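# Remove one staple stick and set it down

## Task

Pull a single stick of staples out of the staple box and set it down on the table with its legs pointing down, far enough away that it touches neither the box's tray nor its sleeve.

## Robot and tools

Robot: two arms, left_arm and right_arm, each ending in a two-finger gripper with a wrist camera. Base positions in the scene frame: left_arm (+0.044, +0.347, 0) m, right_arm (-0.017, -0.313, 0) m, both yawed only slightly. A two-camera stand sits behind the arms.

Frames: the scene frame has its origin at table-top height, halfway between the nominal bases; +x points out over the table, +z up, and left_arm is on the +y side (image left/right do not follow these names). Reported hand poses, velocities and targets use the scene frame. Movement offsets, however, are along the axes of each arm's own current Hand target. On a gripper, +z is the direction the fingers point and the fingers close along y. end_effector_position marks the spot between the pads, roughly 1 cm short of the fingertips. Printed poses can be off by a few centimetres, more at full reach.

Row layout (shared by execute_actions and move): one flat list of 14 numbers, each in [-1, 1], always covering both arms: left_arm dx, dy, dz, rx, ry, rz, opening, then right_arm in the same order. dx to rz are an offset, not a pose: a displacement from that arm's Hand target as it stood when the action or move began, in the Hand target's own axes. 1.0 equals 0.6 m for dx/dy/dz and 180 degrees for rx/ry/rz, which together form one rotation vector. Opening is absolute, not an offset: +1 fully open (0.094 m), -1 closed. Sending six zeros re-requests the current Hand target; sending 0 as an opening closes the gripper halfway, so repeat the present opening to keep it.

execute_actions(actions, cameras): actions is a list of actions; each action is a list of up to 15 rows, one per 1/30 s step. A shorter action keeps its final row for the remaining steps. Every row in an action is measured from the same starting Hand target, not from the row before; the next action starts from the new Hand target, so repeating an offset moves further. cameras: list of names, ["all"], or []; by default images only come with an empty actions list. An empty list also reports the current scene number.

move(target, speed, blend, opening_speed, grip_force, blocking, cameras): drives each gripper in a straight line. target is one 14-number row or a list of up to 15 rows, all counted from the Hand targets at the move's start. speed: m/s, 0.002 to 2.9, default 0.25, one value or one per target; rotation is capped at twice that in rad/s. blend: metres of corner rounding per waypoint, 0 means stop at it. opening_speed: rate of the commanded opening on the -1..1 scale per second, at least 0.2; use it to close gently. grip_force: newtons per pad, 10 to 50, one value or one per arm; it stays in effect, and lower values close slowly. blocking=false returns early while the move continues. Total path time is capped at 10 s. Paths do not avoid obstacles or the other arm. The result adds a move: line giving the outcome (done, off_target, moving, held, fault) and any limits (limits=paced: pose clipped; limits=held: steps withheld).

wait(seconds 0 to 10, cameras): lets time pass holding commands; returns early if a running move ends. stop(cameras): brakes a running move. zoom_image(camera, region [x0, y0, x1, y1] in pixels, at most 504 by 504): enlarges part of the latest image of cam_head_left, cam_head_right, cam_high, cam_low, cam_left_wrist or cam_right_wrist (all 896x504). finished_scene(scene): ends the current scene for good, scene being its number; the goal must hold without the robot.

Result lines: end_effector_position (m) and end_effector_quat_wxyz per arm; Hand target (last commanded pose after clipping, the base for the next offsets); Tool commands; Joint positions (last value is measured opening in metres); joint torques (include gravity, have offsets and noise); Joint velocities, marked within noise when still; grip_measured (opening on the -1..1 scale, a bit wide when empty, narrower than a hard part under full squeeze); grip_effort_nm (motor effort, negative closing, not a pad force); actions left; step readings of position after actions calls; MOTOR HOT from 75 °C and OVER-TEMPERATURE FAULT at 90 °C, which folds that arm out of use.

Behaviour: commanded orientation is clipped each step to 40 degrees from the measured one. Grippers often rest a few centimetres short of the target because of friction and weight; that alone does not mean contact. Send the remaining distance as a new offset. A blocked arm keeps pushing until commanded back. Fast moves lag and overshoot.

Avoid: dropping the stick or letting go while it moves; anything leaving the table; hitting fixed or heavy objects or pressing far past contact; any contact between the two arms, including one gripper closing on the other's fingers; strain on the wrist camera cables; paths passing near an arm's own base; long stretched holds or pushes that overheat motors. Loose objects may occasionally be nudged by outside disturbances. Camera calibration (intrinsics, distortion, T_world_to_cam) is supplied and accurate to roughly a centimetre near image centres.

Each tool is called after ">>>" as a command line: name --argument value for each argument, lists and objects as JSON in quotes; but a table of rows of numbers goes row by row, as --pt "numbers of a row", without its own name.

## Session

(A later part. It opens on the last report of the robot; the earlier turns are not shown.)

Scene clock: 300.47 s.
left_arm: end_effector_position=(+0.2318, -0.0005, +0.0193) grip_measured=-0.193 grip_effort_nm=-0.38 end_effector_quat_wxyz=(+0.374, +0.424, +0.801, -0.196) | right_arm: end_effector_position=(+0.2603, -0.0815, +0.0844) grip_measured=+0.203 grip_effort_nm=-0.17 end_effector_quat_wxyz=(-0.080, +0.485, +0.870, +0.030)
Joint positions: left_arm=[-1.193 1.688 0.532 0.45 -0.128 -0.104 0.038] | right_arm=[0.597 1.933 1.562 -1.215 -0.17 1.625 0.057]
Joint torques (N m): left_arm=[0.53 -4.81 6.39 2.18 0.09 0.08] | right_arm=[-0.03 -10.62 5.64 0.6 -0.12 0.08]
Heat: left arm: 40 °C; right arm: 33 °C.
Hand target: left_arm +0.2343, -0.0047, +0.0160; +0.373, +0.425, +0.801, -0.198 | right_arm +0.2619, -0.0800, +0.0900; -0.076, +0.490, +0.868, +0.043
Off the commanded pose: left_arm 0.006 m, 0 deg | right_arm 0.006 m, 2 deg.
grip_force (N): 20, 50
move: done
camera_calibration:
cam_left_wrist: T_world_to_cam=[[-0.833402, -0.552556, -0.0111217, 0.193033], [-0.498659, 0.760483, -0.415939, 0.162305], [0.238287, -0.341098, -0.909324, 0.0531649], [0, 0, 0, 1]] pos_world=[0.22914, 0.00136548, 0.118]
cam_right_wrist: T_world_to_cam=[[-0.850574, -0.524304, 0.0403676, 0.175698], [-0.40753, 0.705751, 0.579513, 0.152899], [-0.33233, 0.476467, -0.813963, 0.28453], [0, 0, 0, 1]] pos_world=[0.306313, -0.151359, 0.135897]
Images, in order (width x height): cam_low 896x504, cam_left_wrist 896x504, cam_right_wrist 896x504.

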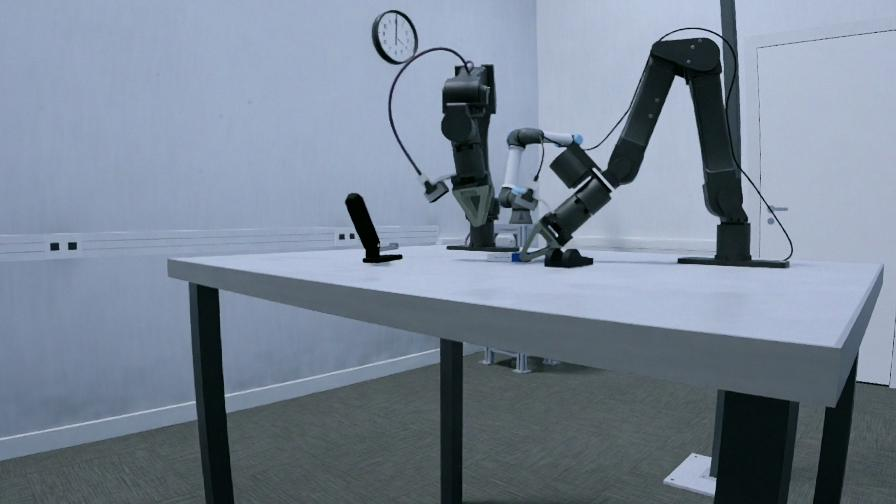

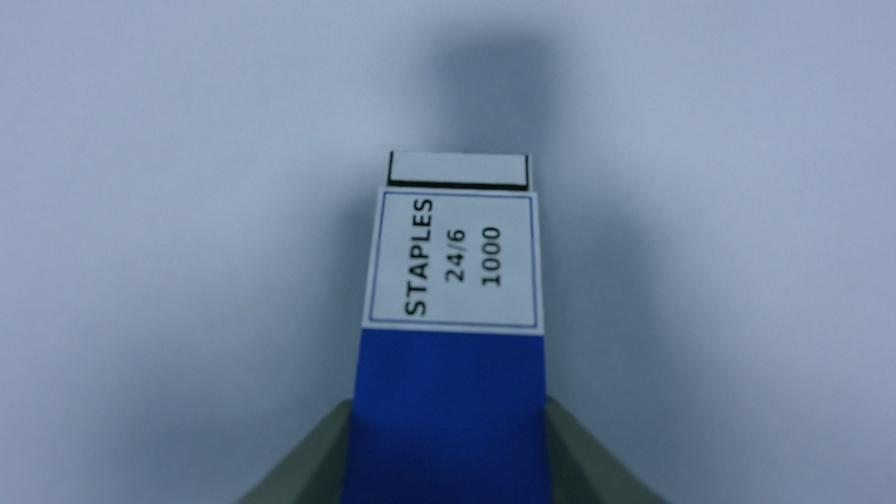

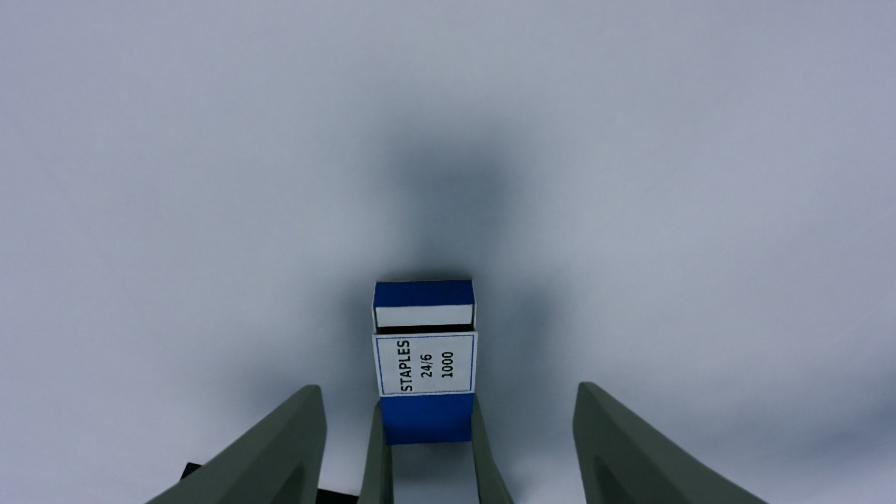

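>>> move --target '[0,0,0,0,0,0,-0.2, 0.0323,0.0090,0.0640,0,0,0,0.2]' --cameras '["cam_right_wrist","cam_low"]' --speed 0.1

>>> zoom_image --camera "cam_low" --region '[400, 130, 640, 290]'

Scene clock: 321.63 s.
left_arm: end_effector_position=(+0.2318, -0.0005, +0.0193) grip_measured=-0.193 grip_effort_nm=-0.38 end_effector_quat_wxyz=(+0.374, +0.424, +0.801, -0.196) | right_arm: end_effector_position=(+0.2519, -0.0566, +0.0577) grip_measured=+0.203 grip_effort_nm=-0.17 end_effector_quat_wxyz=(-0.076, +0.485, +0.870, +0.040)
Joint positions: left_arm=[-1.193 1.688 0.532 0.45 -0.128 -0.104 0.038] | right_arm=[0.665 1.96 1.49 -1.084 -0.171 1.695 0.057]
Joint torques (N m): left_arm=[0.35 -4.68 6.35 2.21 0.09 0.06] | right_arm=[0.17 -8.79 5.85 0.69 -0.1 0.08]
Heat: left arm: 40 °C; right arm: 34 °C.
Hand target: left_arm +0.2343, -0.0047, +0.0160; +0.373, +0.425, +0.801, -0.198 | right_arm +0.2532, -0.0552, +0.0556; -0.076, +0.490, +0.868, +0.043
Off the commanded pose: left_arm 0.006 m, 0 deg | right_arm 0.003 m, 1 deg.
grip_force (N): 20, 50
move: done
camera_calibration:
cam_right_wrist: T_world_to_cam=[[-0.851943, -0.523278, 0.0193235, 0.184236], [-0.41583, 0.698515, 0.582376, 0.148879], [-0.318242, 0.488116, -0.81269, 0.245197], [0, 0, 0, 1]] pos_world=[0.296899, -0.127272, 0.109006]
Images, in order (width x height): cam_low 896x504, cam_right_wrist 896x504.

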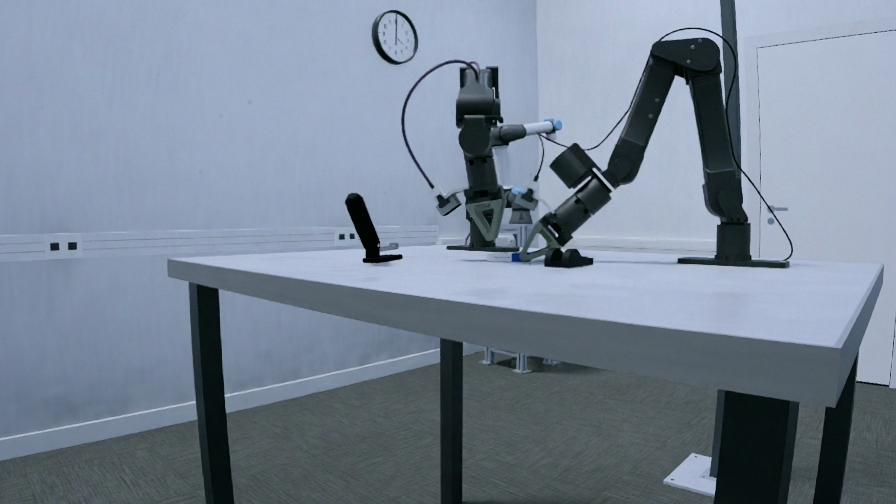

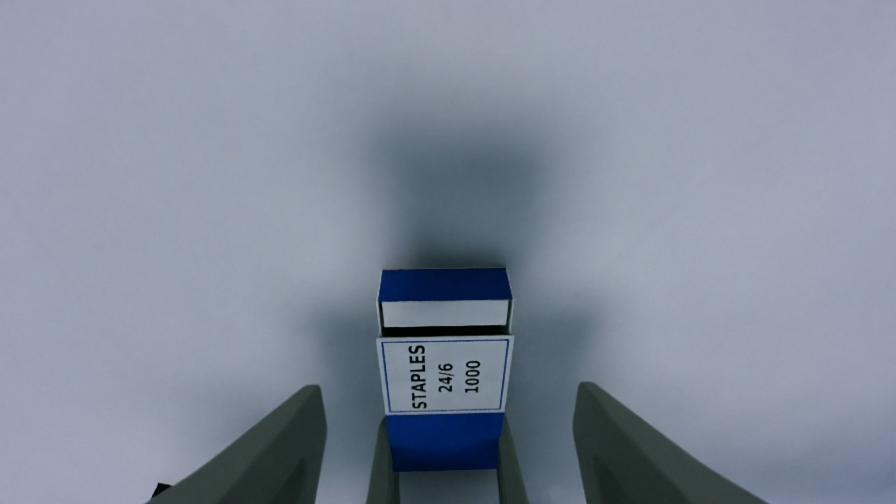

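Scaled by 2.100 from the camera's 896x504 image, which has a finer 1280x720 frame.

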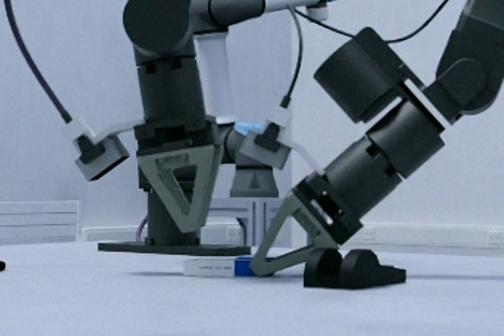

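>>> move --target '[0,0,0,0,0,0,-0.2, -0.0104,0,0.0591,0,0,0,0.2]' --cameras '["cam_right_wrist","cam_low"]' --speed 0.06

>>> zoom_image --camera "cam_low" --region '[440, 190, 580, 290]'

Scene clock: 335.57 s.
left_arm: end_effector_position=(+0.2318, -0.0005, +0.0193) grip_measured=-0.193 grip_effort_nm=-0.38 end_effector_quat_wxyz=(+0.374, +0.424, +0.801, -0.196) | right_arm: end_effector_position=(+0.2522, -0.0563, +0.0224) grip_measured=+0.203 grip_effort_nm=-0.17 end_effector_quat_wxyz=(-0.075, +0.485, +0.870, +0.041)
Joint positions: left_arm=[-1.193 1.688 0.532 0.45 -0.128 -0.104 0.038] | right_arm=[0.665 1.999 1.4 -0.952 -0.171 1.696 0.057]
Joint torques (N m): left_arm=[0.47 -4.6 6.45 2.24 0.03 0.06] | right_arm=[0.08 -8.69 5.68 0.7 -0.09 0.09]
Heat: left arm: 40 °C; right arm: 35 °C.
Hand target: left_arm +0.2343, -0.0047, +0.0160; +0.373, +0.425, +0.801, -0.198 | right_arm +0.2532, -0.0551, +0.0196; -0.076, +0.489, +0.868, +0.043
Off the commanded pose: left_arm 0.006 m, 0 deg | right_arm 0.003 m, 1 deg.
grip_force (N): 20, 50
move: done
camera_calibration:
cam_right_wrist: T_world_to_cam=[[-0.852155, -0.522996, 0.0175057, 0.185509], [-0.416401, 0.697974, 0.582617, 0.169505], [-0.316925, 0.489191, -0.812558, 0.216243], [0, 0, 0, 1]] pos_world=[0.297197, -0.127074, 0.0737063]
Images, in order (width x height): cam_low 896x504, cam_right_wrist 896x504.

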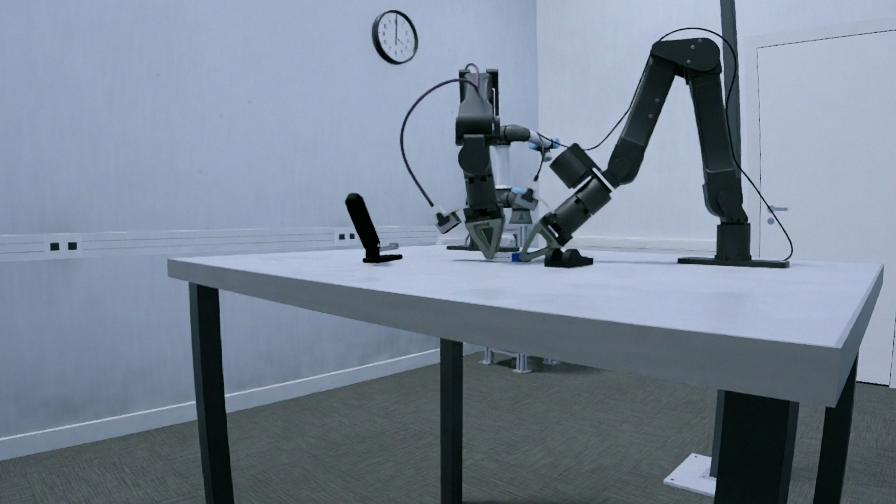

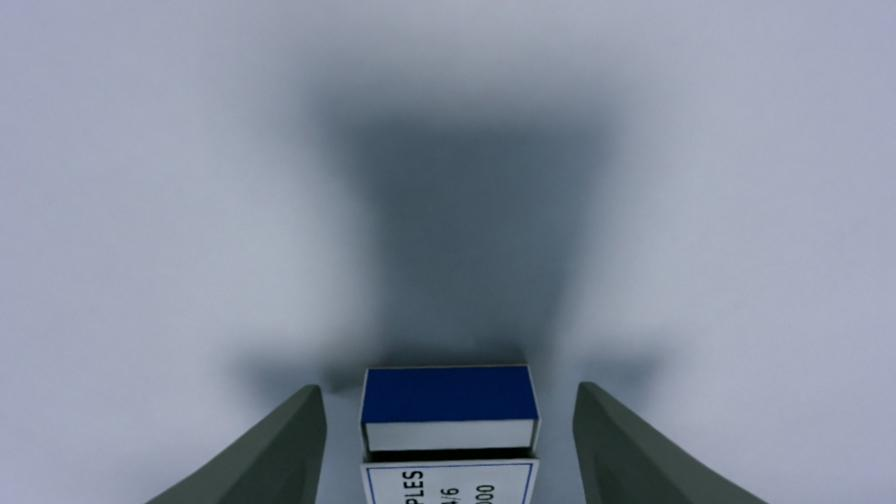

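Scaled by 3.600 from the camera's 896x504 image, which has a finer 1280x720 frame.

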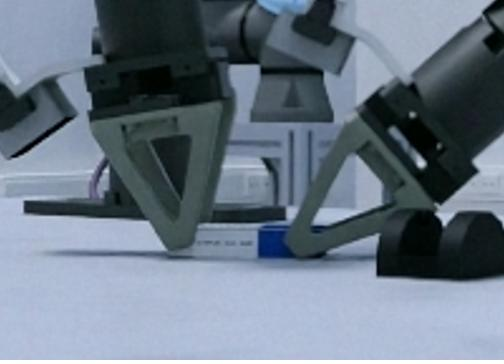

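>>> move --target '[0,0,0,0,0,0,-0.2, 0.0038,0,0.0085,0,0,0,0.2]' --cameras '["cam_right_wrist"]' --speed 0.06

Scene clock: 354.77 s.
left_arm: end_effector_position=(+0.2318, -0.0005, +0.0193) grip_measured=-0.193 grip_effort_nm=-0.38 end_effector_quat_wxyz=(+0.374, +0.424, +0.801, -0.196) | right_arm: end_effector_position=(+0.2523, -0.0545, +0.0189) grip_measured=+0.203 grip_effort_nm=-0.17 end_effector_quat_wxyz=(-0.075, +0.487, +0.869, +0.043)
Joint positions: left_arm=[-1.193 1.688 0.532 0.45 -0.128 -0.104 0.038] | right_arm=[0.669 2.004 1.393 -0.935 -0.171 1.704 0.057]
Joint torques (N m): left_arm=[0.32 -4.64 6.46 2.18 0.05 0.04] | right_arm=[0.58 -8.61 5.46 0.7 -0.11 0.11]
Heat: left arm: 40 °C; right arm: 36 °C.
Hand target: left_arm +0.2343, -0.0047, +0.0160; +0.373, +0.425, +0.801, -0.198 | right_arm +0.2516, -0.0524, +0.0150; -0.076, +0.489, +0.868, +0.043
Off the commanded pose: left_arm 0.006 m, 0 deg | right_arm 0.004 m, 0 deg.
grip_force (N): 20, 50
move: done
camera_calibration:
cam_right_wrist: T_world_to_cam=[[-0.854497, -0.519258, 0.0143865, 0.187389], [-0.41469, 0.698574, 0.583118, 0.169923], [-0.312838, 0.492306, -0.81226, 0.211617], [0, 0, 0, 1]] pos_world=[0.296791, -0.125581, 0.0701073]
Images, in order (width x height): cam_right_wrist 896x504.

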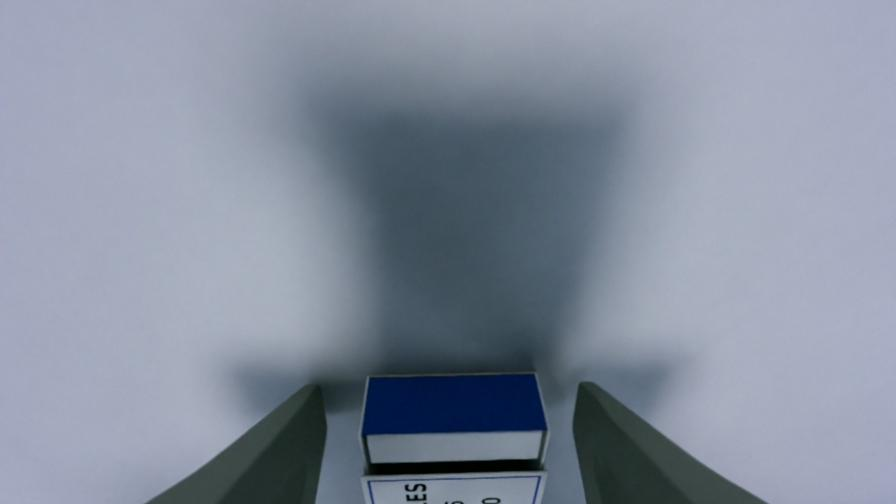

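>>> move --target '[0,0,0,0,0,0,-0.2, 0,0,0,0,0,0,-0.26]' --cameras '["cam_right_wrist","cam_left_wrist"]' --grip_force '[20, 20]' --opening_speed 0.25

Scene clock: 359.37 s.
left_arm: end_effector_position=(+0.2324, -0.0003, +0.0193) grip_measured=-0.193 grip_effort_nm=-0.37 end_effector_quat_wxyz=(+0.375, +0.423, +0.801, -0.196) | right_arm: end_effector_position=(+0.2524, -0.0544, +0.0189) grip_measured=-0.209 grip_effort_nm=-0.48 end_effector_quat_wxyz=(-0.075, +0.487, +0.869, +0.043)
Joint positions: left_arm=[-1.192 1.688 0.532 0.451 -0.128 -0.104 0.038] | right_arm=[0.669 2.004 1.393 -0.935 -0.171 1.705 0.037]
Joint torques (N m): left_arm=[0.28 -4.6 6.38 2.17 0.05 0.04] | right_arm=[0.57 -8.59 5.49 0.71 -0.1 0.09]
Heat: left arm: 40 °C; right arm: 36 °C.
Hand target: left_arm +0.2344, -0.0047, +0.0160; +0.373, +0.425, +0.801, -0.198 | right_arm +0.2516, -0.0524, +0.0150; -0.076, +0.489, +0.868, +0.043
Off the commanded pose: left_arm 0.006 m, 0 deg | right_arm 0.004 m, 0 deg.
grip_force (N): 20, 20
move: done
camera_calibration:
cam_left_wrist: T_world_to_cam=[[-0.832583, -0.553788, -0.0111245, 0.193375], [-0.499705, 0.759633, -0.416236, 0.162721], [0.238957, -0.340992, -0.909189, 0.0530346], [0, 0, 0, 1]] pos_world=[0.22964, 0.001565, 0.1181]
cam_right_wrist: T_world_to_cam=[[-0.854716, -0.518914, 0.01373, 0.18768], [-0.414684, 0.69847, 0.583247, 0.169871], [-0.312245, 0.492817, -0.812179, 0.211482], [0, 0, 0, 1]] pos_world=[0.29689, -0.125482, 0.0701074]
Images, in order (width x height): cam_left_wrist 896x504, cam_right_wrist 896x504.

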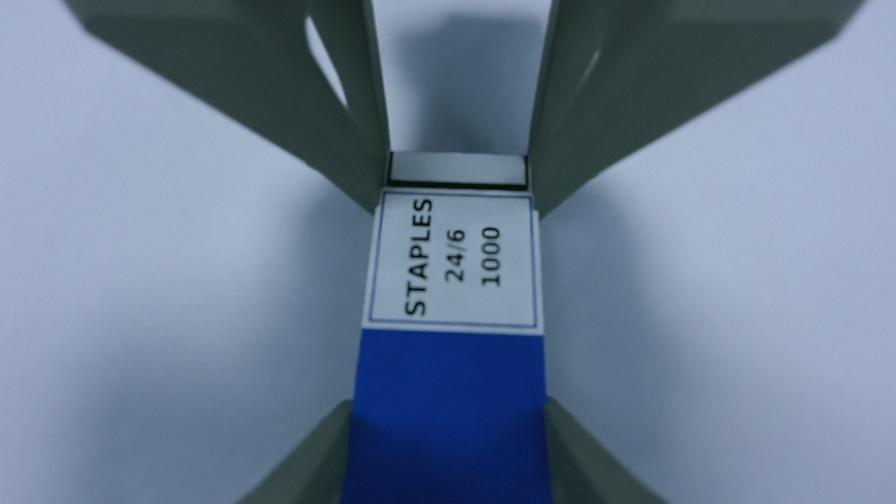

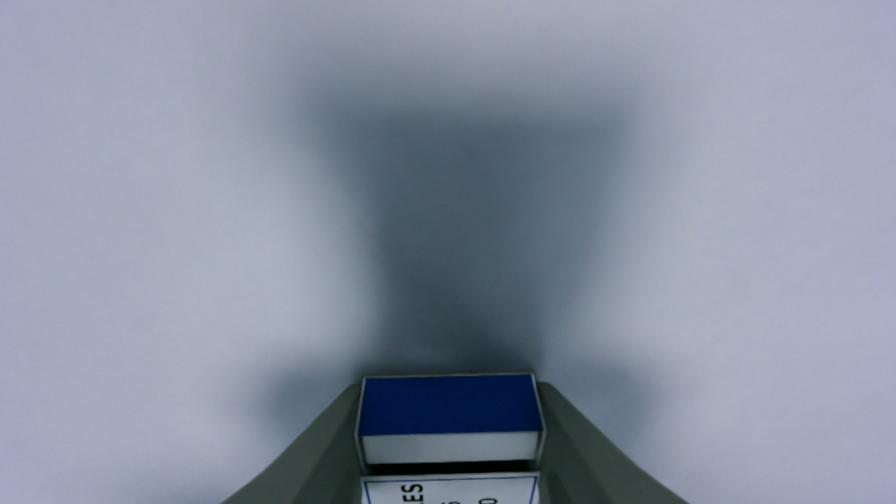

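>>> move --target '[0,0,0,0,0,0,-0.2, -0.0730,0,-0.0180,0,0,0,-0.26]' --cameras '["cam_right_wrist","cam_left_wrist"]' --speed 0.04

Scene clock: 371.03 s.
left_arm: end_effector_position=(+0.2361, -0.0083, +0.0278) grip_measured=-0.195 grip_effort_nm=-0.27 end_effector_quat_wxyz=(+0.389, +0.420, +0.793, -0.206) | right_arm: end_effector_position=(+0.2626, -0.0679, +0.0208) grip_measured=-0.209 grip_effort_nm=-0.50 end_effector_quat_wxyz=(-0.109, +0.475, +0.871, +0.064)
Joint positions: left_arm=[-1.192 1.693 0.544 0.484 -0.128 -0.098 0.038] | right_arm=[0.584 2.004 1.388 -0.94 -0.253 1.596 0.037]
Joint torques (N m): left_arm=[0.44 -5.18 5.29 1.83 0.06 0] | right_arm=[-3.02 -9.63 5.46 0.38 0.6 -0.06]
Heat: left arm: 40 °C; right arm: 36 °C.
Hand target: left_arm +0.2344, -0.0048, +0.0161; +0.373, +0.425, +0.800, -0.198 | right_arm +0.2749, -0.0910, +0.0180; -0.076, +0.490, +0.868, +0.043
Off the commanded pose: left_arm 0.012 m, 2 deg | right_arm 0.026 m, 5 deg.
grip_force (N): 20, 20
move: off_target (left_arm, right_arm)
camera_calibration:
cam_left_wrist: T_world_to_cam=[[-0.834353, -0.551146, -0.00964493, 0.192597], [-0.488146, 0.746882, -0.451531, 0.172338], [0.256063, -0.372028, -0.892203, 0.0523554], [0, 0, 0, 1]] pos_world=[0.231414, -0.00308968, 0.126385]
cam_right_wrist: T_world_to_cam=[[-0.842419, -0.538762, 0.00804962, 0.184898], [-0.406424, 0.64516, 0.646984, 0.175331], [-0.353764, 0.54176, -0.762461, 0.236092], [0, 0, 0, 1]] pos_world=[0.310541, -0.141406, 0.0650862]
Images, in order (width x height): cam_left_wrist 896x504, cam_right_wrist 896x504.

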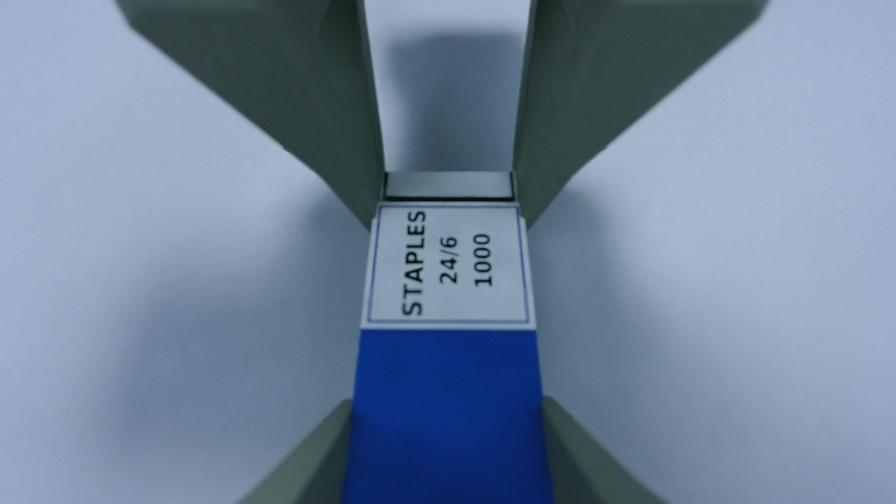

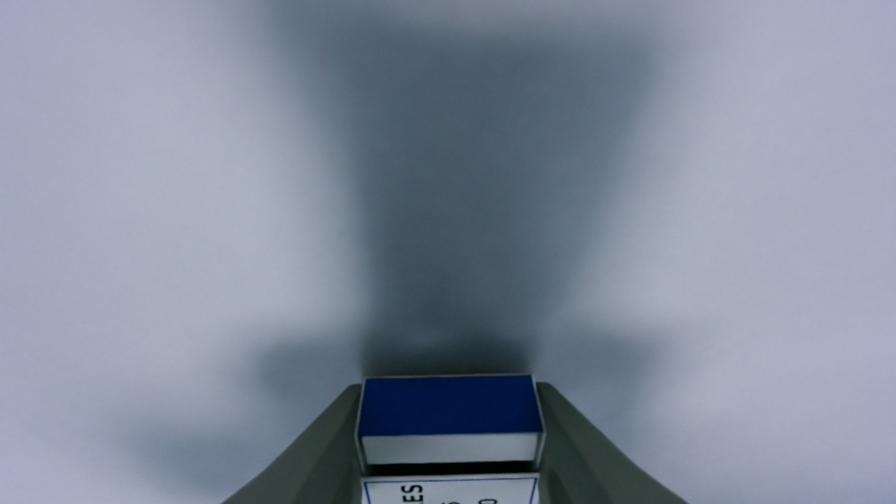

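>>> move --target '[0,0,0,0,0,0,-0.2, 0.0730,0,0.0160,0,0,0,-0.26]' --cameras '["cam_left_wrist"]' --speed 0.05

Scene clock: 383.60 s.
left_arm: end_effector_position=(+0.2353, -0.0068, +0.0244) grip_measured=-0.195 grip_effort_nm=-0.27 end_effector_quat_wxyz=(+0.385, +0.422, +0.796, -0.202) | right_arm: end_effector_position=(+0.2545, -0.0608, +0.0177) grip_measured=-0.209 grip_effort_nm=-0.50 end_effector_quat_wxyz=(-0.074, +0.481, +0.872, +0.039)
Joint positions: left_arm=[-1.192 1.697 0.544 0.476 -0.127 -0.098 0.038] | right_arm=[0.654 2.004 1.388 -0.94 -0.166 1.675 0.037]
Joint torques (N m): left_arm=[0.36 -5.48 5.39 1.97 0.09 -0.03] | right_arm=[1.94 -8.7 6.02 0.7 -0.13 0.35]
Heat: left arm: 39 °C; right arm: 36 °C.
Hand target: left_arm +0.2344, -0.0048, +0.0160; +0.373, +0.425, +0.800, -0.198 | right_arm +0.2518, -0.0527, +0.0162; -0.076, +0.490, +0.868, +0.043
Off the commanded pose: left_arm 0.009 m, 2 deg | right_arm 0.009 m, 1 deg.
grip_force (N): 20, 20
move: done
camera_calibration:
cam_left_wrist: T_world_to_cam=[[-0.834716, -0.550569, -0.0111198, 0.192746], [-0.490341, 0.752293, -0.440024, 0.169601], [0.250629, -0.361843, -0.897917, 0.0515842], [0, 0, 0, 1]] pos_world=[0.231122, -0.00280421, 0.12309]
Images, in order (width x height): cam_left_wrist 896x504.

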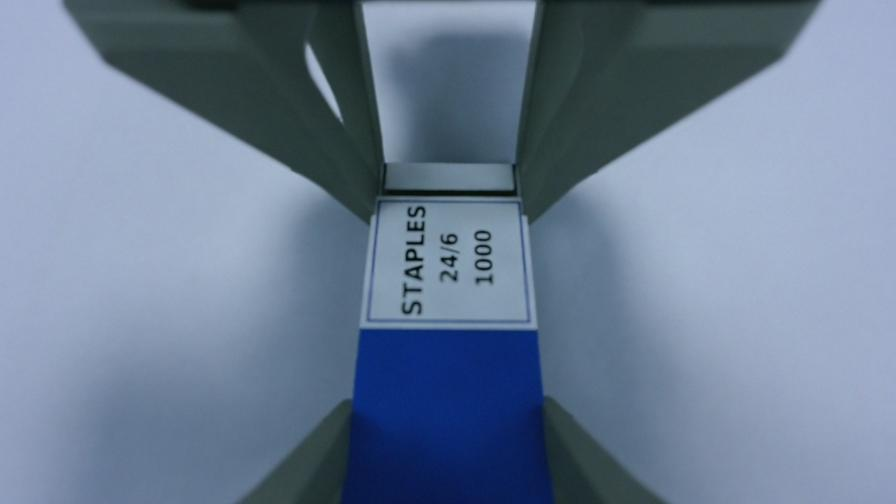

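>>> move --target '[0,0,0,0,0,0,-0.2, 0,0,0,0,0,0,0.1]' --cameras '["cam_left_wrist","cam_right_wrist"]' --opening_speed 0.25

Scene clock: 387.03 s.
left_arm: end_effector_position=(+0.2351, -0.0069, +0.0244) grip_measured=-0.195 grip_effort_nm=-0.27 end_effector_quat_wxyz=(+0.384, +0.422, +0.795, -0.203) | right_arm: end_effector_position=(+0.2505, -0.0559, +0.0178) grip_measured=+0.097 grip_effort_nm=0.13 end_effector_quat_wxyz=(-0.075, +0.487, +0.869, +0.039)
Joint positions: left_arm=[-1.192 1.697 0.544 0.476 -0.126 -0.098 0.038] | right_arm=[0.67 2.004 1.388 -0.938 -0.169 1.704 0.052]
Joint torques (N m): left_arm=[0.42 -5.5 5.31 1.93 0.06 0] | right_arm=[0.44 -8.73 6.02 0.69 -0.11 0.07]
Heat: left arm: 39 °C; right arm: 36 °C.
Hand target: left_arm +0.2344, -0.0048, +0.0160; +0.373, +0.425, +0.800, -0.198 | right_arm +0.2518, -0.0526, +0.0162; -0.075, +0.490, +0.868, +0.043
Off the commanded pose: left_arm 0.009 m, 2 deg | right_arm 0.004 m, 1 deg.
grip_force (N): 20, 20
move: done
camera_calibration:
cam_left_wrist: T_world_to_cam=[[-0.835064, -0.550049, -0.0106899, 0.192775], [-0.490059, 0.752538, -0.439919, 0.169523], [0.250022, -0.362122, -0.897974, 0.0517308], [0, 0, 0, 1]] pos_world=[0.231122, -0.00280367, 0.12309]
cam_right_wrist: T_world_to_cam=[[-0.853663, -0.520393, 0.0212331, 0.184828], [-0.413284, 0.701641, 0.580427, 0.170664], [-0.316948, 0.486714, -0.814035, 0.21165], [0, 0, 0, 1]] pos_world=[0.295396, -0.126574, 0.069308]
Images, in order (width x height): cam_left_wrist 896x504, cam_right_wrist 896x504.

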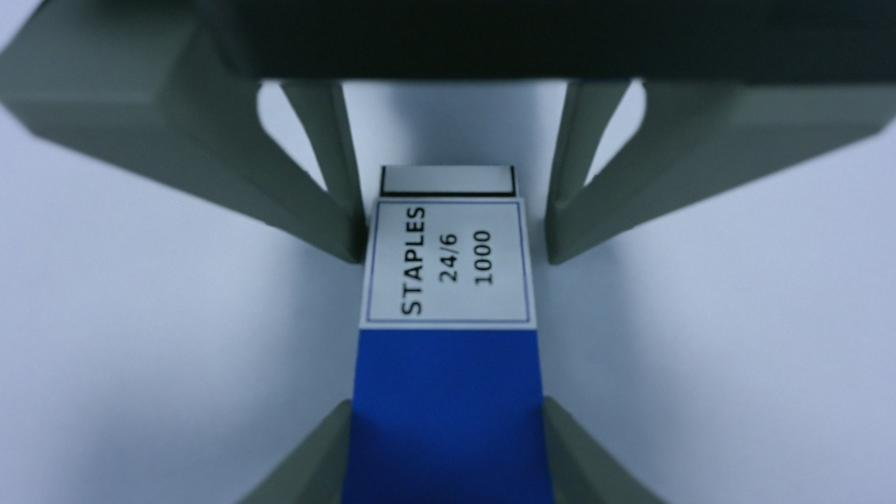

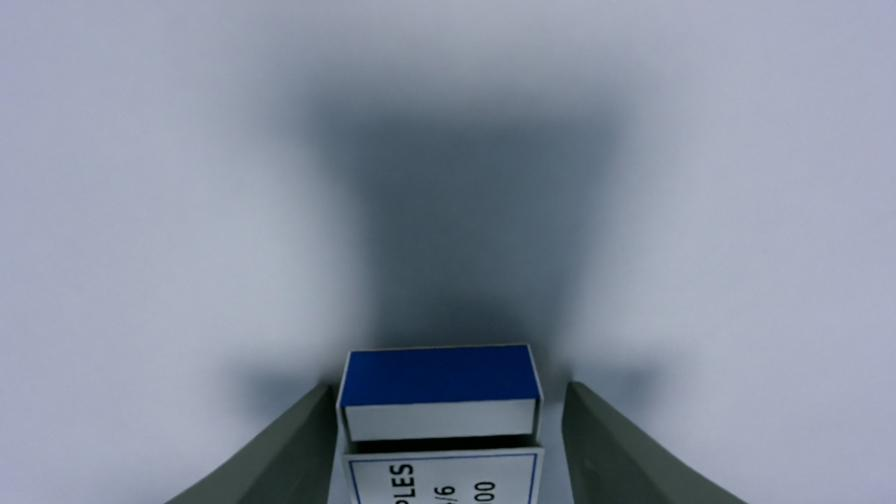

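>>> move --target '[0.0140,0.0005,-0.0010,0,0,0,-0.2, -0.012,0,-0.002,0,0,0,0.1]' --cameras '["cam_left_wrist","cam_right_wrist","cam_low"]' --speed 0.05

>>> zoom_image --camera "cam_low" --region '[440, 190, 580, 290]'

Scene clock: 431.80 s.
left_arm: end_effector_position=(+0.2341, -0.0048, +0.0226) grip_measured=-0.195 grip_effort_nm=-0.27 end_effector_quat_wxyz=(+0.384, +0.423, +0.796, -0.202) | right_arm: end_effector_position=(+0.2532, -0.0587, +0.0178) grip_measured=+0.097 grip_effort_nm=0.13 end_effector_quat_wxyz=(-0.076, +0.490, +0.868, +0.040)
Joint positions: left_arm=[-1.192 1.697 0.533 0.486 -0.126 -0.098 0.038] | right_arm=[0.659 2.004 1.388 -0.938 -0.171 1.699 0.052]
Joint torques (N m): left_arm=[0.27 -4.97 3.56 2.2 0.03 0.01] | right_arm=[-0.42 -8.94 5.67 0.67 -0.1 -0.08]
Heat: left arm: 38 °C; right arm: 36 °C.
Hand target: left_arm +0.2314, +0.0003, +0.0100; +0.373, +0.425, +0.801, -0.198 | right_arm +0.2556, -0.0589, +0.0161; -0.075, +0.490, +0.868, +0.043
Off the commanded pose: left_arm 0.014 m, 1 deg | right_arm 0.003 m, 0 deg.
grip_force (N): 20, 20
move: off_target (left_arm)
camera_calibration:
cam_left_wrist: T_world_to_cam=[[-0.835046, -0.550074, -0.0107599, 0.193024], [-0.490238, 0.752804, -0.439264, 0.166655], [0.249728, -0.361531, -0.898294, 0.0511057], [0, 0, 0, 1]] pos_world=[0.230123, -0.00080453, 0.12119]
cam_right_wrist: T_world_to_cam=[[-0.857265, -0.514458, 0.020727, 0.18691], [-0.408056, 0.70341, 0.581984, 0.172448], [-0.313986, 0.490457, -0.812936, 0.213352], [0, 0, 0, 1]] pos_world=[0.297589, -0.129785, 0.0692055]
Images, in order (width x height): cam_low 896x504, cam_left_wrist 896x504, cam_right_wrist 896x504.

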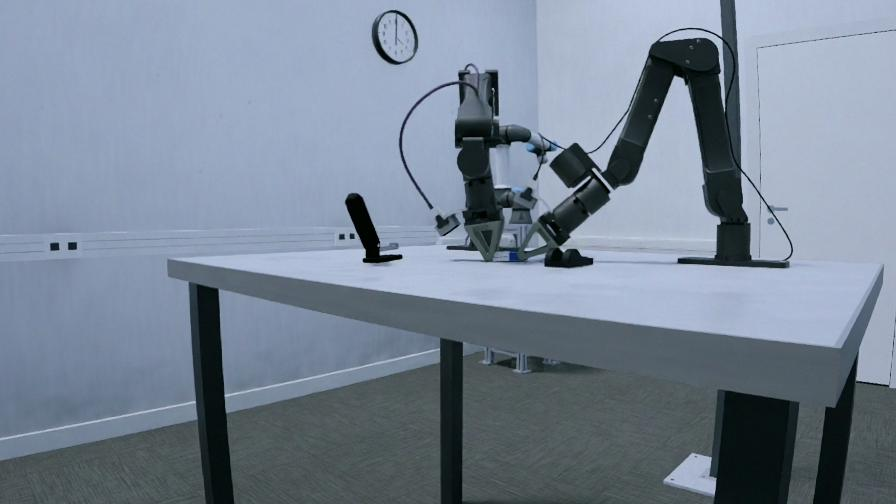

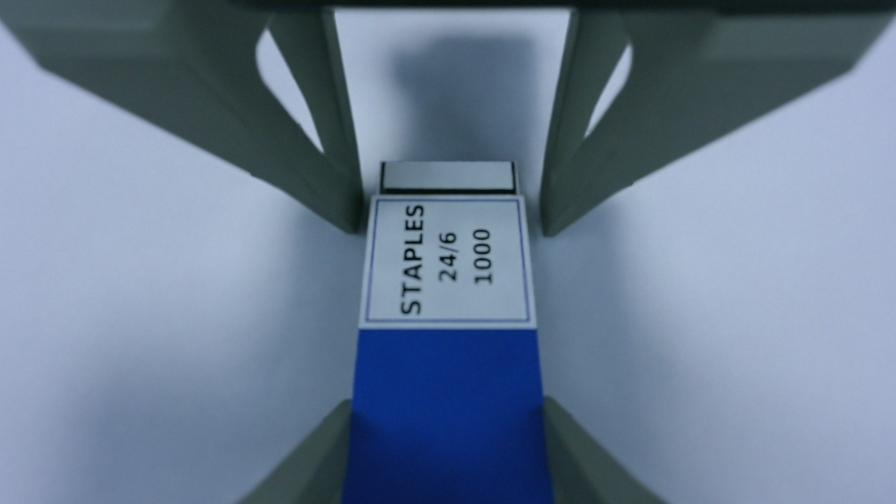

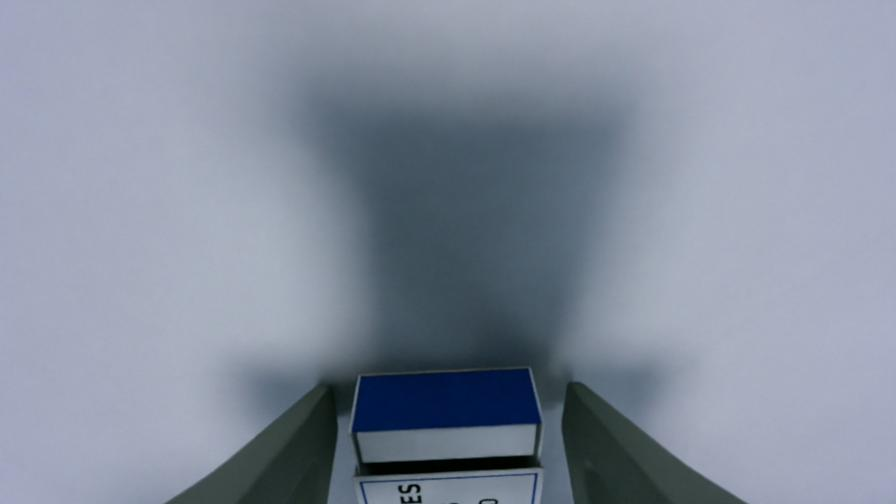

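Scaled by 3.600 from the camera's 896x504 image, which has a finer 1280x720 frame.

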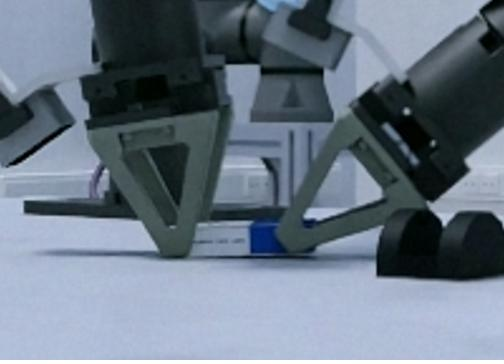

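>>> move --target '[0,0,0,0,0,0,-0.2, -0.0118,0,-0.0020,0,0,0,0.1]' --cameras '["cam_left_wrist","cam_right_wrist","cam_low"]' --speed 0.05

>>> zoom_image --camera "cam_low" --region '[470, 220, 540, 270]'

>>> zoom_image --camera "cam_left_wrist" --region '[300, 100, 600, 340]'

Scene clock: 471.80 s.
left_arm: end_effector_position=(+0.2341, -0.0048, +0.0226) grip_measured=-0.195 grip_effort_nm=-0.27 end_effector_quat_wxyz=(+0.384, +0.423, +0.796, -0.202) | right_arm: end_effector_position=(+0.2586, -0.0645, +0.0178) grip_measured=+0.097 grip_effort_nm=0.13 end_effector_quat_wxyz=(-0.075, +0.491, +0.867, +0.041)
Joint positions: left_arm=[-1.192 1.697 0.533 0.486 -0.126 -0.098 0.038] | right_arm=[0.637 2.004 1.388 -0.938 -0.171 1.68 0.052]
Joint torques (N m): left_arm=[0.24 -4.82 3.54 2.24 0 -0.04] | right_arm=[-0.23 -9.05 5.38 0.63 -0.1 -0.06]
Heat: left arm: 40 °C; right arm: 36 °C.
Hand target: left_arm +0.2314, +0.0003, +0.0100; +0.373, +0.425, +0.801, -0.198 | right_arm +0.2592, -0.0650, +0.0160; -0.075, +0.489, +0.868, +0.043
Off the commanded pose: left_arm 0.014 m, 1 deg | right_arm 0.002 m, 0 deg.
grip_force (N): 20, 20
move: off_target (left_arm)
camera_calibration:
cam_left_wrist: T_world_to_cam=[[-0.835046, -0.550074, -0.0107599, 0.193024], [-0.490238, 0.752804, -0.439264, 0.166655], [0.249728, -0.361531, -0.898294, 0.0511057], [0, 0, 0, 1]] pos_world=[0.230123, -0.00080453, 0.12119]
cam_right_wrist: T_world_to_cam=[[-0.858439, -0.512622, 0.0173731, 0.189026], [-0.408184, 0.703273, 0.582059, 0.178765], [-0.310594, 0.492571, -0.812961, 0.217161], [0, 0, 0, 1]] pos_world=[0.302685, -0.135789, 0.0692074]
Images, in order (width x height): cam_low 896x504, cam_left_wrist 896x504, cam_right_wrist 896x504.

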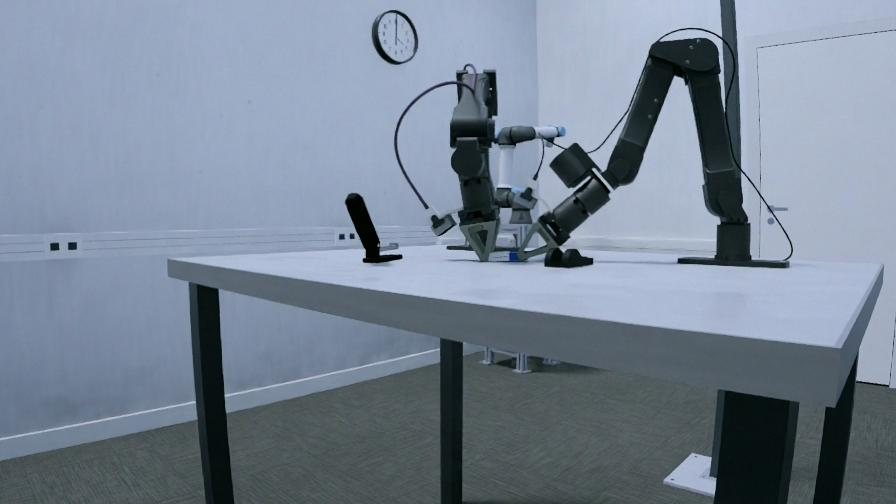

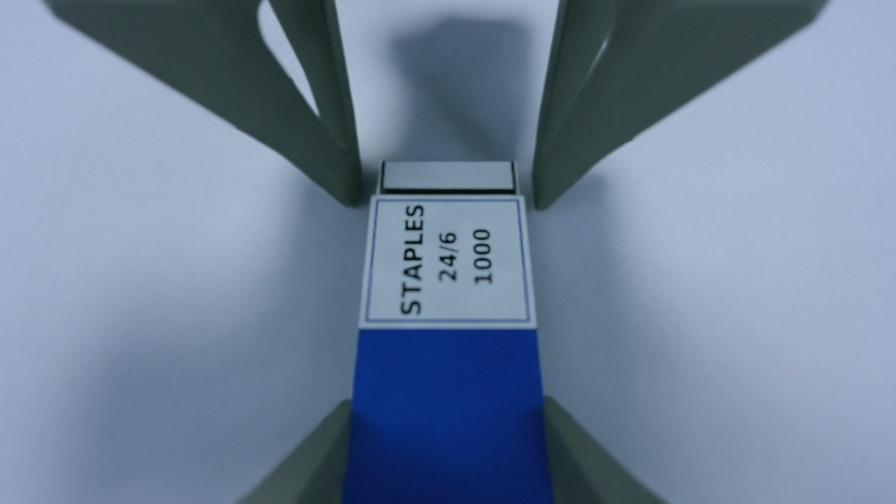

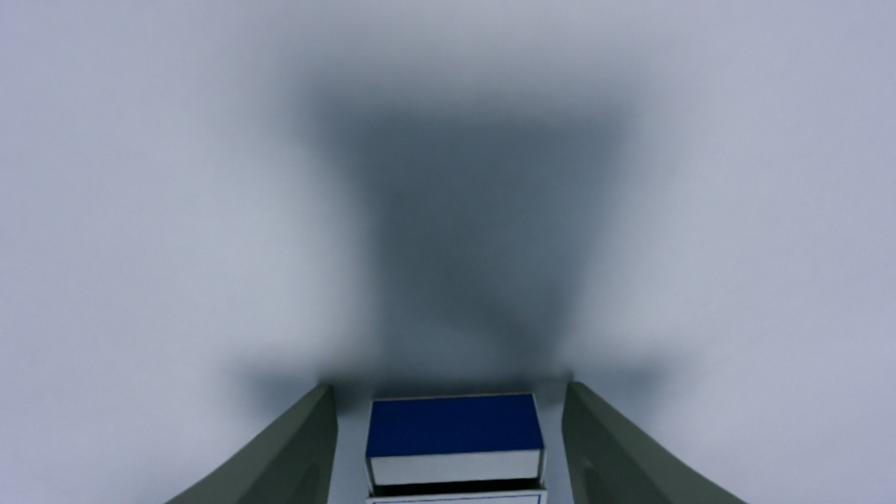

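Scaled by 7.200 from the camera's 896x504 image, which has a finer 1280x720 frame.

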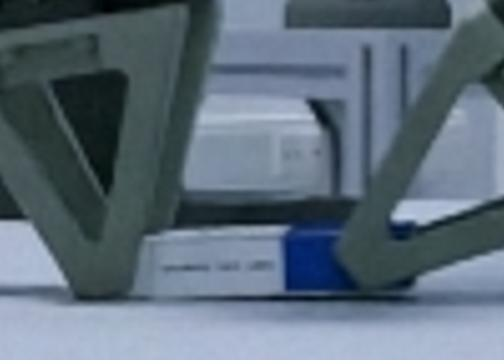

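Scaled by 1.680 from the camera's 896x504 image, which has a finer 1280x720 frame.

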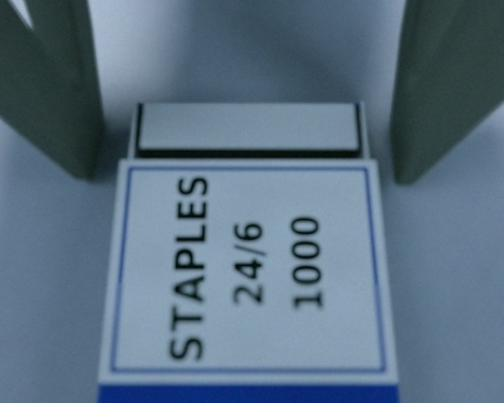

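>>> move --target '[0,0,0,0,0,0,-0.2, 0,0,0,0,0,0,-0.27]' --cameras '["cam_right_wrist","cam_left_wrist"]' --grip_force '[20, 20]' --opening_speed 0.25

Scene clock: 478.13 s.
left_arm: end_effector_position=(+0.2341, -0.0048, +0.0226) grip_measured=-0.195 grip_effort_nm=-0.27 end_effector_quat_wxyz=(+0.384, +0.423, +0.796, -0.202) | right_arm: end_effector_position=(+0.2586, -0.0645, +0.0178) grip_measured=-0.212 grip_effort_nm=-0.49 end_effector_quat_wxyz=(-0.075, +0.490, +0.868, +0.041)
Joint positions: left_arm=[-1.192 1.697 0.533 0.486 -0.126 -0.098 0.038] | right_arm=[0.637 2.004 1.388 -0.938 -0.171 1.678 0.037]
Joint torques (N m): left_arm=[0.1 -5.05 3.47 2.25 0.05 -0.04] | right_arm=[-0.25 -9.06 5.41 0.62 -0.11 -0.06]
Heat: left arm: 41 °C; right arm: 36 °C.
Hand target: left_arm +0.2314, +0.0003, +0.0100; +0.373, +0.425, +0.801, -0.198 | right_arm +0.2592, -0.0650, +0.0160; -0.075, +0.490, +0.868, +0.043
Off the commanded pose: left_arm 0.014 m, 1 deg | right_arm 0.002 m, 0 deg.
grip_force (N): 20, 20
move: off_target (left_arm)
camera_calibration:
cam_left_wrist: T_world_to_cam=[[-0.835046, -0.550074, -0.0107599, 0.193024], [-0.490238, 0.752804, -0.439264, 0.166655], [0.249728, -0.361531, -0.898294, 0.0511057], [0, 0, 0, 1]] pos_world=[0.230123, -0.00080453, 0.12119]
cam_right_wrist: T_world_to_cam=[[-0.857647, -0.513952, 0.0171472, 0.18876], [-0.409392, 0.702583, 0.582044, 0.179008], [-0.31119, 0.492169, -0.812976, 0.217269], [0, 0, 0, 1]] pos_world=[0.302786, -0.135687, 0.0692076]
Images, in order (width x height): cam_left_wrist 896x504, cam_right_wrist 896x504.

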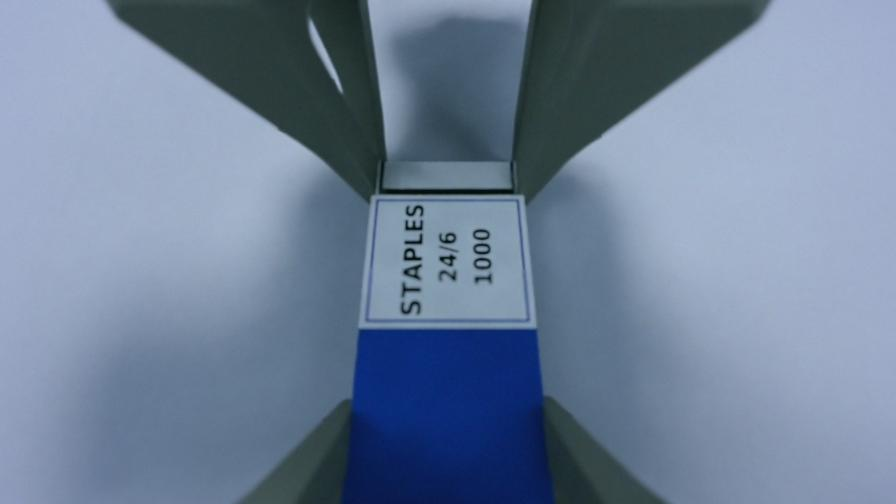

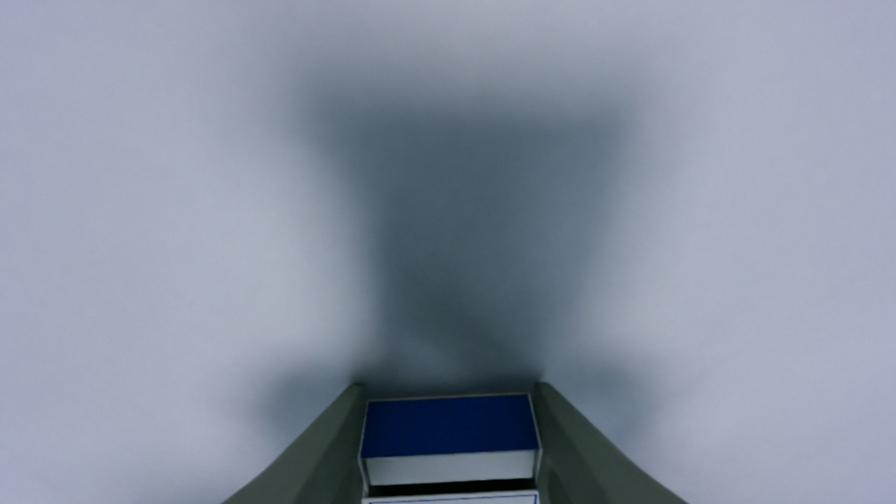

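>>> move --target '[0,0,0,0,0,0,-0.2, -0.0492,0,-0.0087,0,0,0,-0.27]' --cameras '["cam_left_wrist"]' --speed 0.04

Scene clock: 485.07 s.
left_arm: end_effector_position=(+0.2342, -0.0048, +0.0227) grip_measured=-0.195 grip_effort_nm=-0.27 end_effector_quat_wxyz=(+0.384, +0.422, +0.796, -0.203) | right_arm: end_effector_position=(+0.2751, -0.0858, +0.0174) grip_measured=-0.212 grip_effort_nm=-0.50 end_effector_quat_wxyz=(-0.077, +0.489, +0.868, +0.048)
Joint positions: left_arm=[-1.192 1.697 0.533 0.486 -0.126 -0.098 0.038] | right_arm=[0.559 2.004 1.385 -0.938 -0.182 1.598 0.037]
Joint torques (N m): left_arm=[-0.02 -4.89 3.37 2.21 0.02 -0.03] | right_arm=[-0.59 -9.37 5.34 0.48 -0.03 -0.08]
Heat: left arm: 41 °C; right arm: 36 °C.
Hand target: left_arm +0.2314, +0.0003, +0.0099; +0.373, +0.425, +0.801, -0.198 | right_arm +0.2748, -0.0907, +0.0161; -0.075, +0.490, +0.868, +0.043
Off the commanded pose: left_arm 0.014 m, 2 deg | right_arm 0.005 m, 1 deg.
grip_force (N): 20, 20
move: off_target (left_arm)
camera_calibration:
cam_left_wrist: T_world_to_cam=[[-0.835052, -0.550067, -0.0106755, 0.193017], [-0.490171, 0.752657, -0.43959, 0.166723], [0.249839, -0.361848, -0.898135, 0.0511505], [0, 0, 0, 1]] pos_world=[0.230122, -0.000804071, 0.12129]
Images, in order (width x height): cam_left_wrist 896x504.

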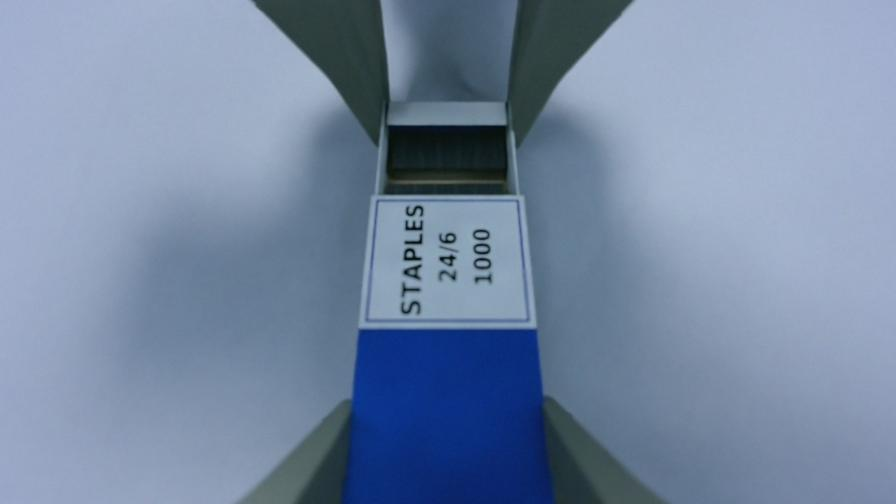

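>>> zoom_image --camera "cam_left_wrist" --region '[350, 80, 550, 220]'

Scaled by 2.520 from the camera's 896x504 image, which has a finer 1280x720 frame.

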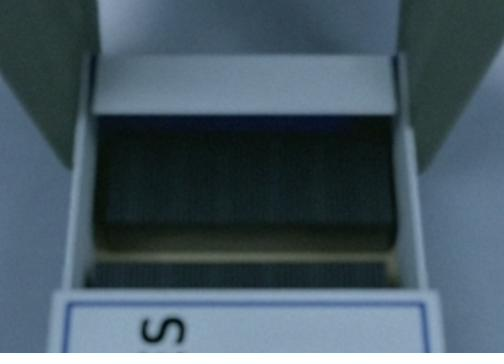

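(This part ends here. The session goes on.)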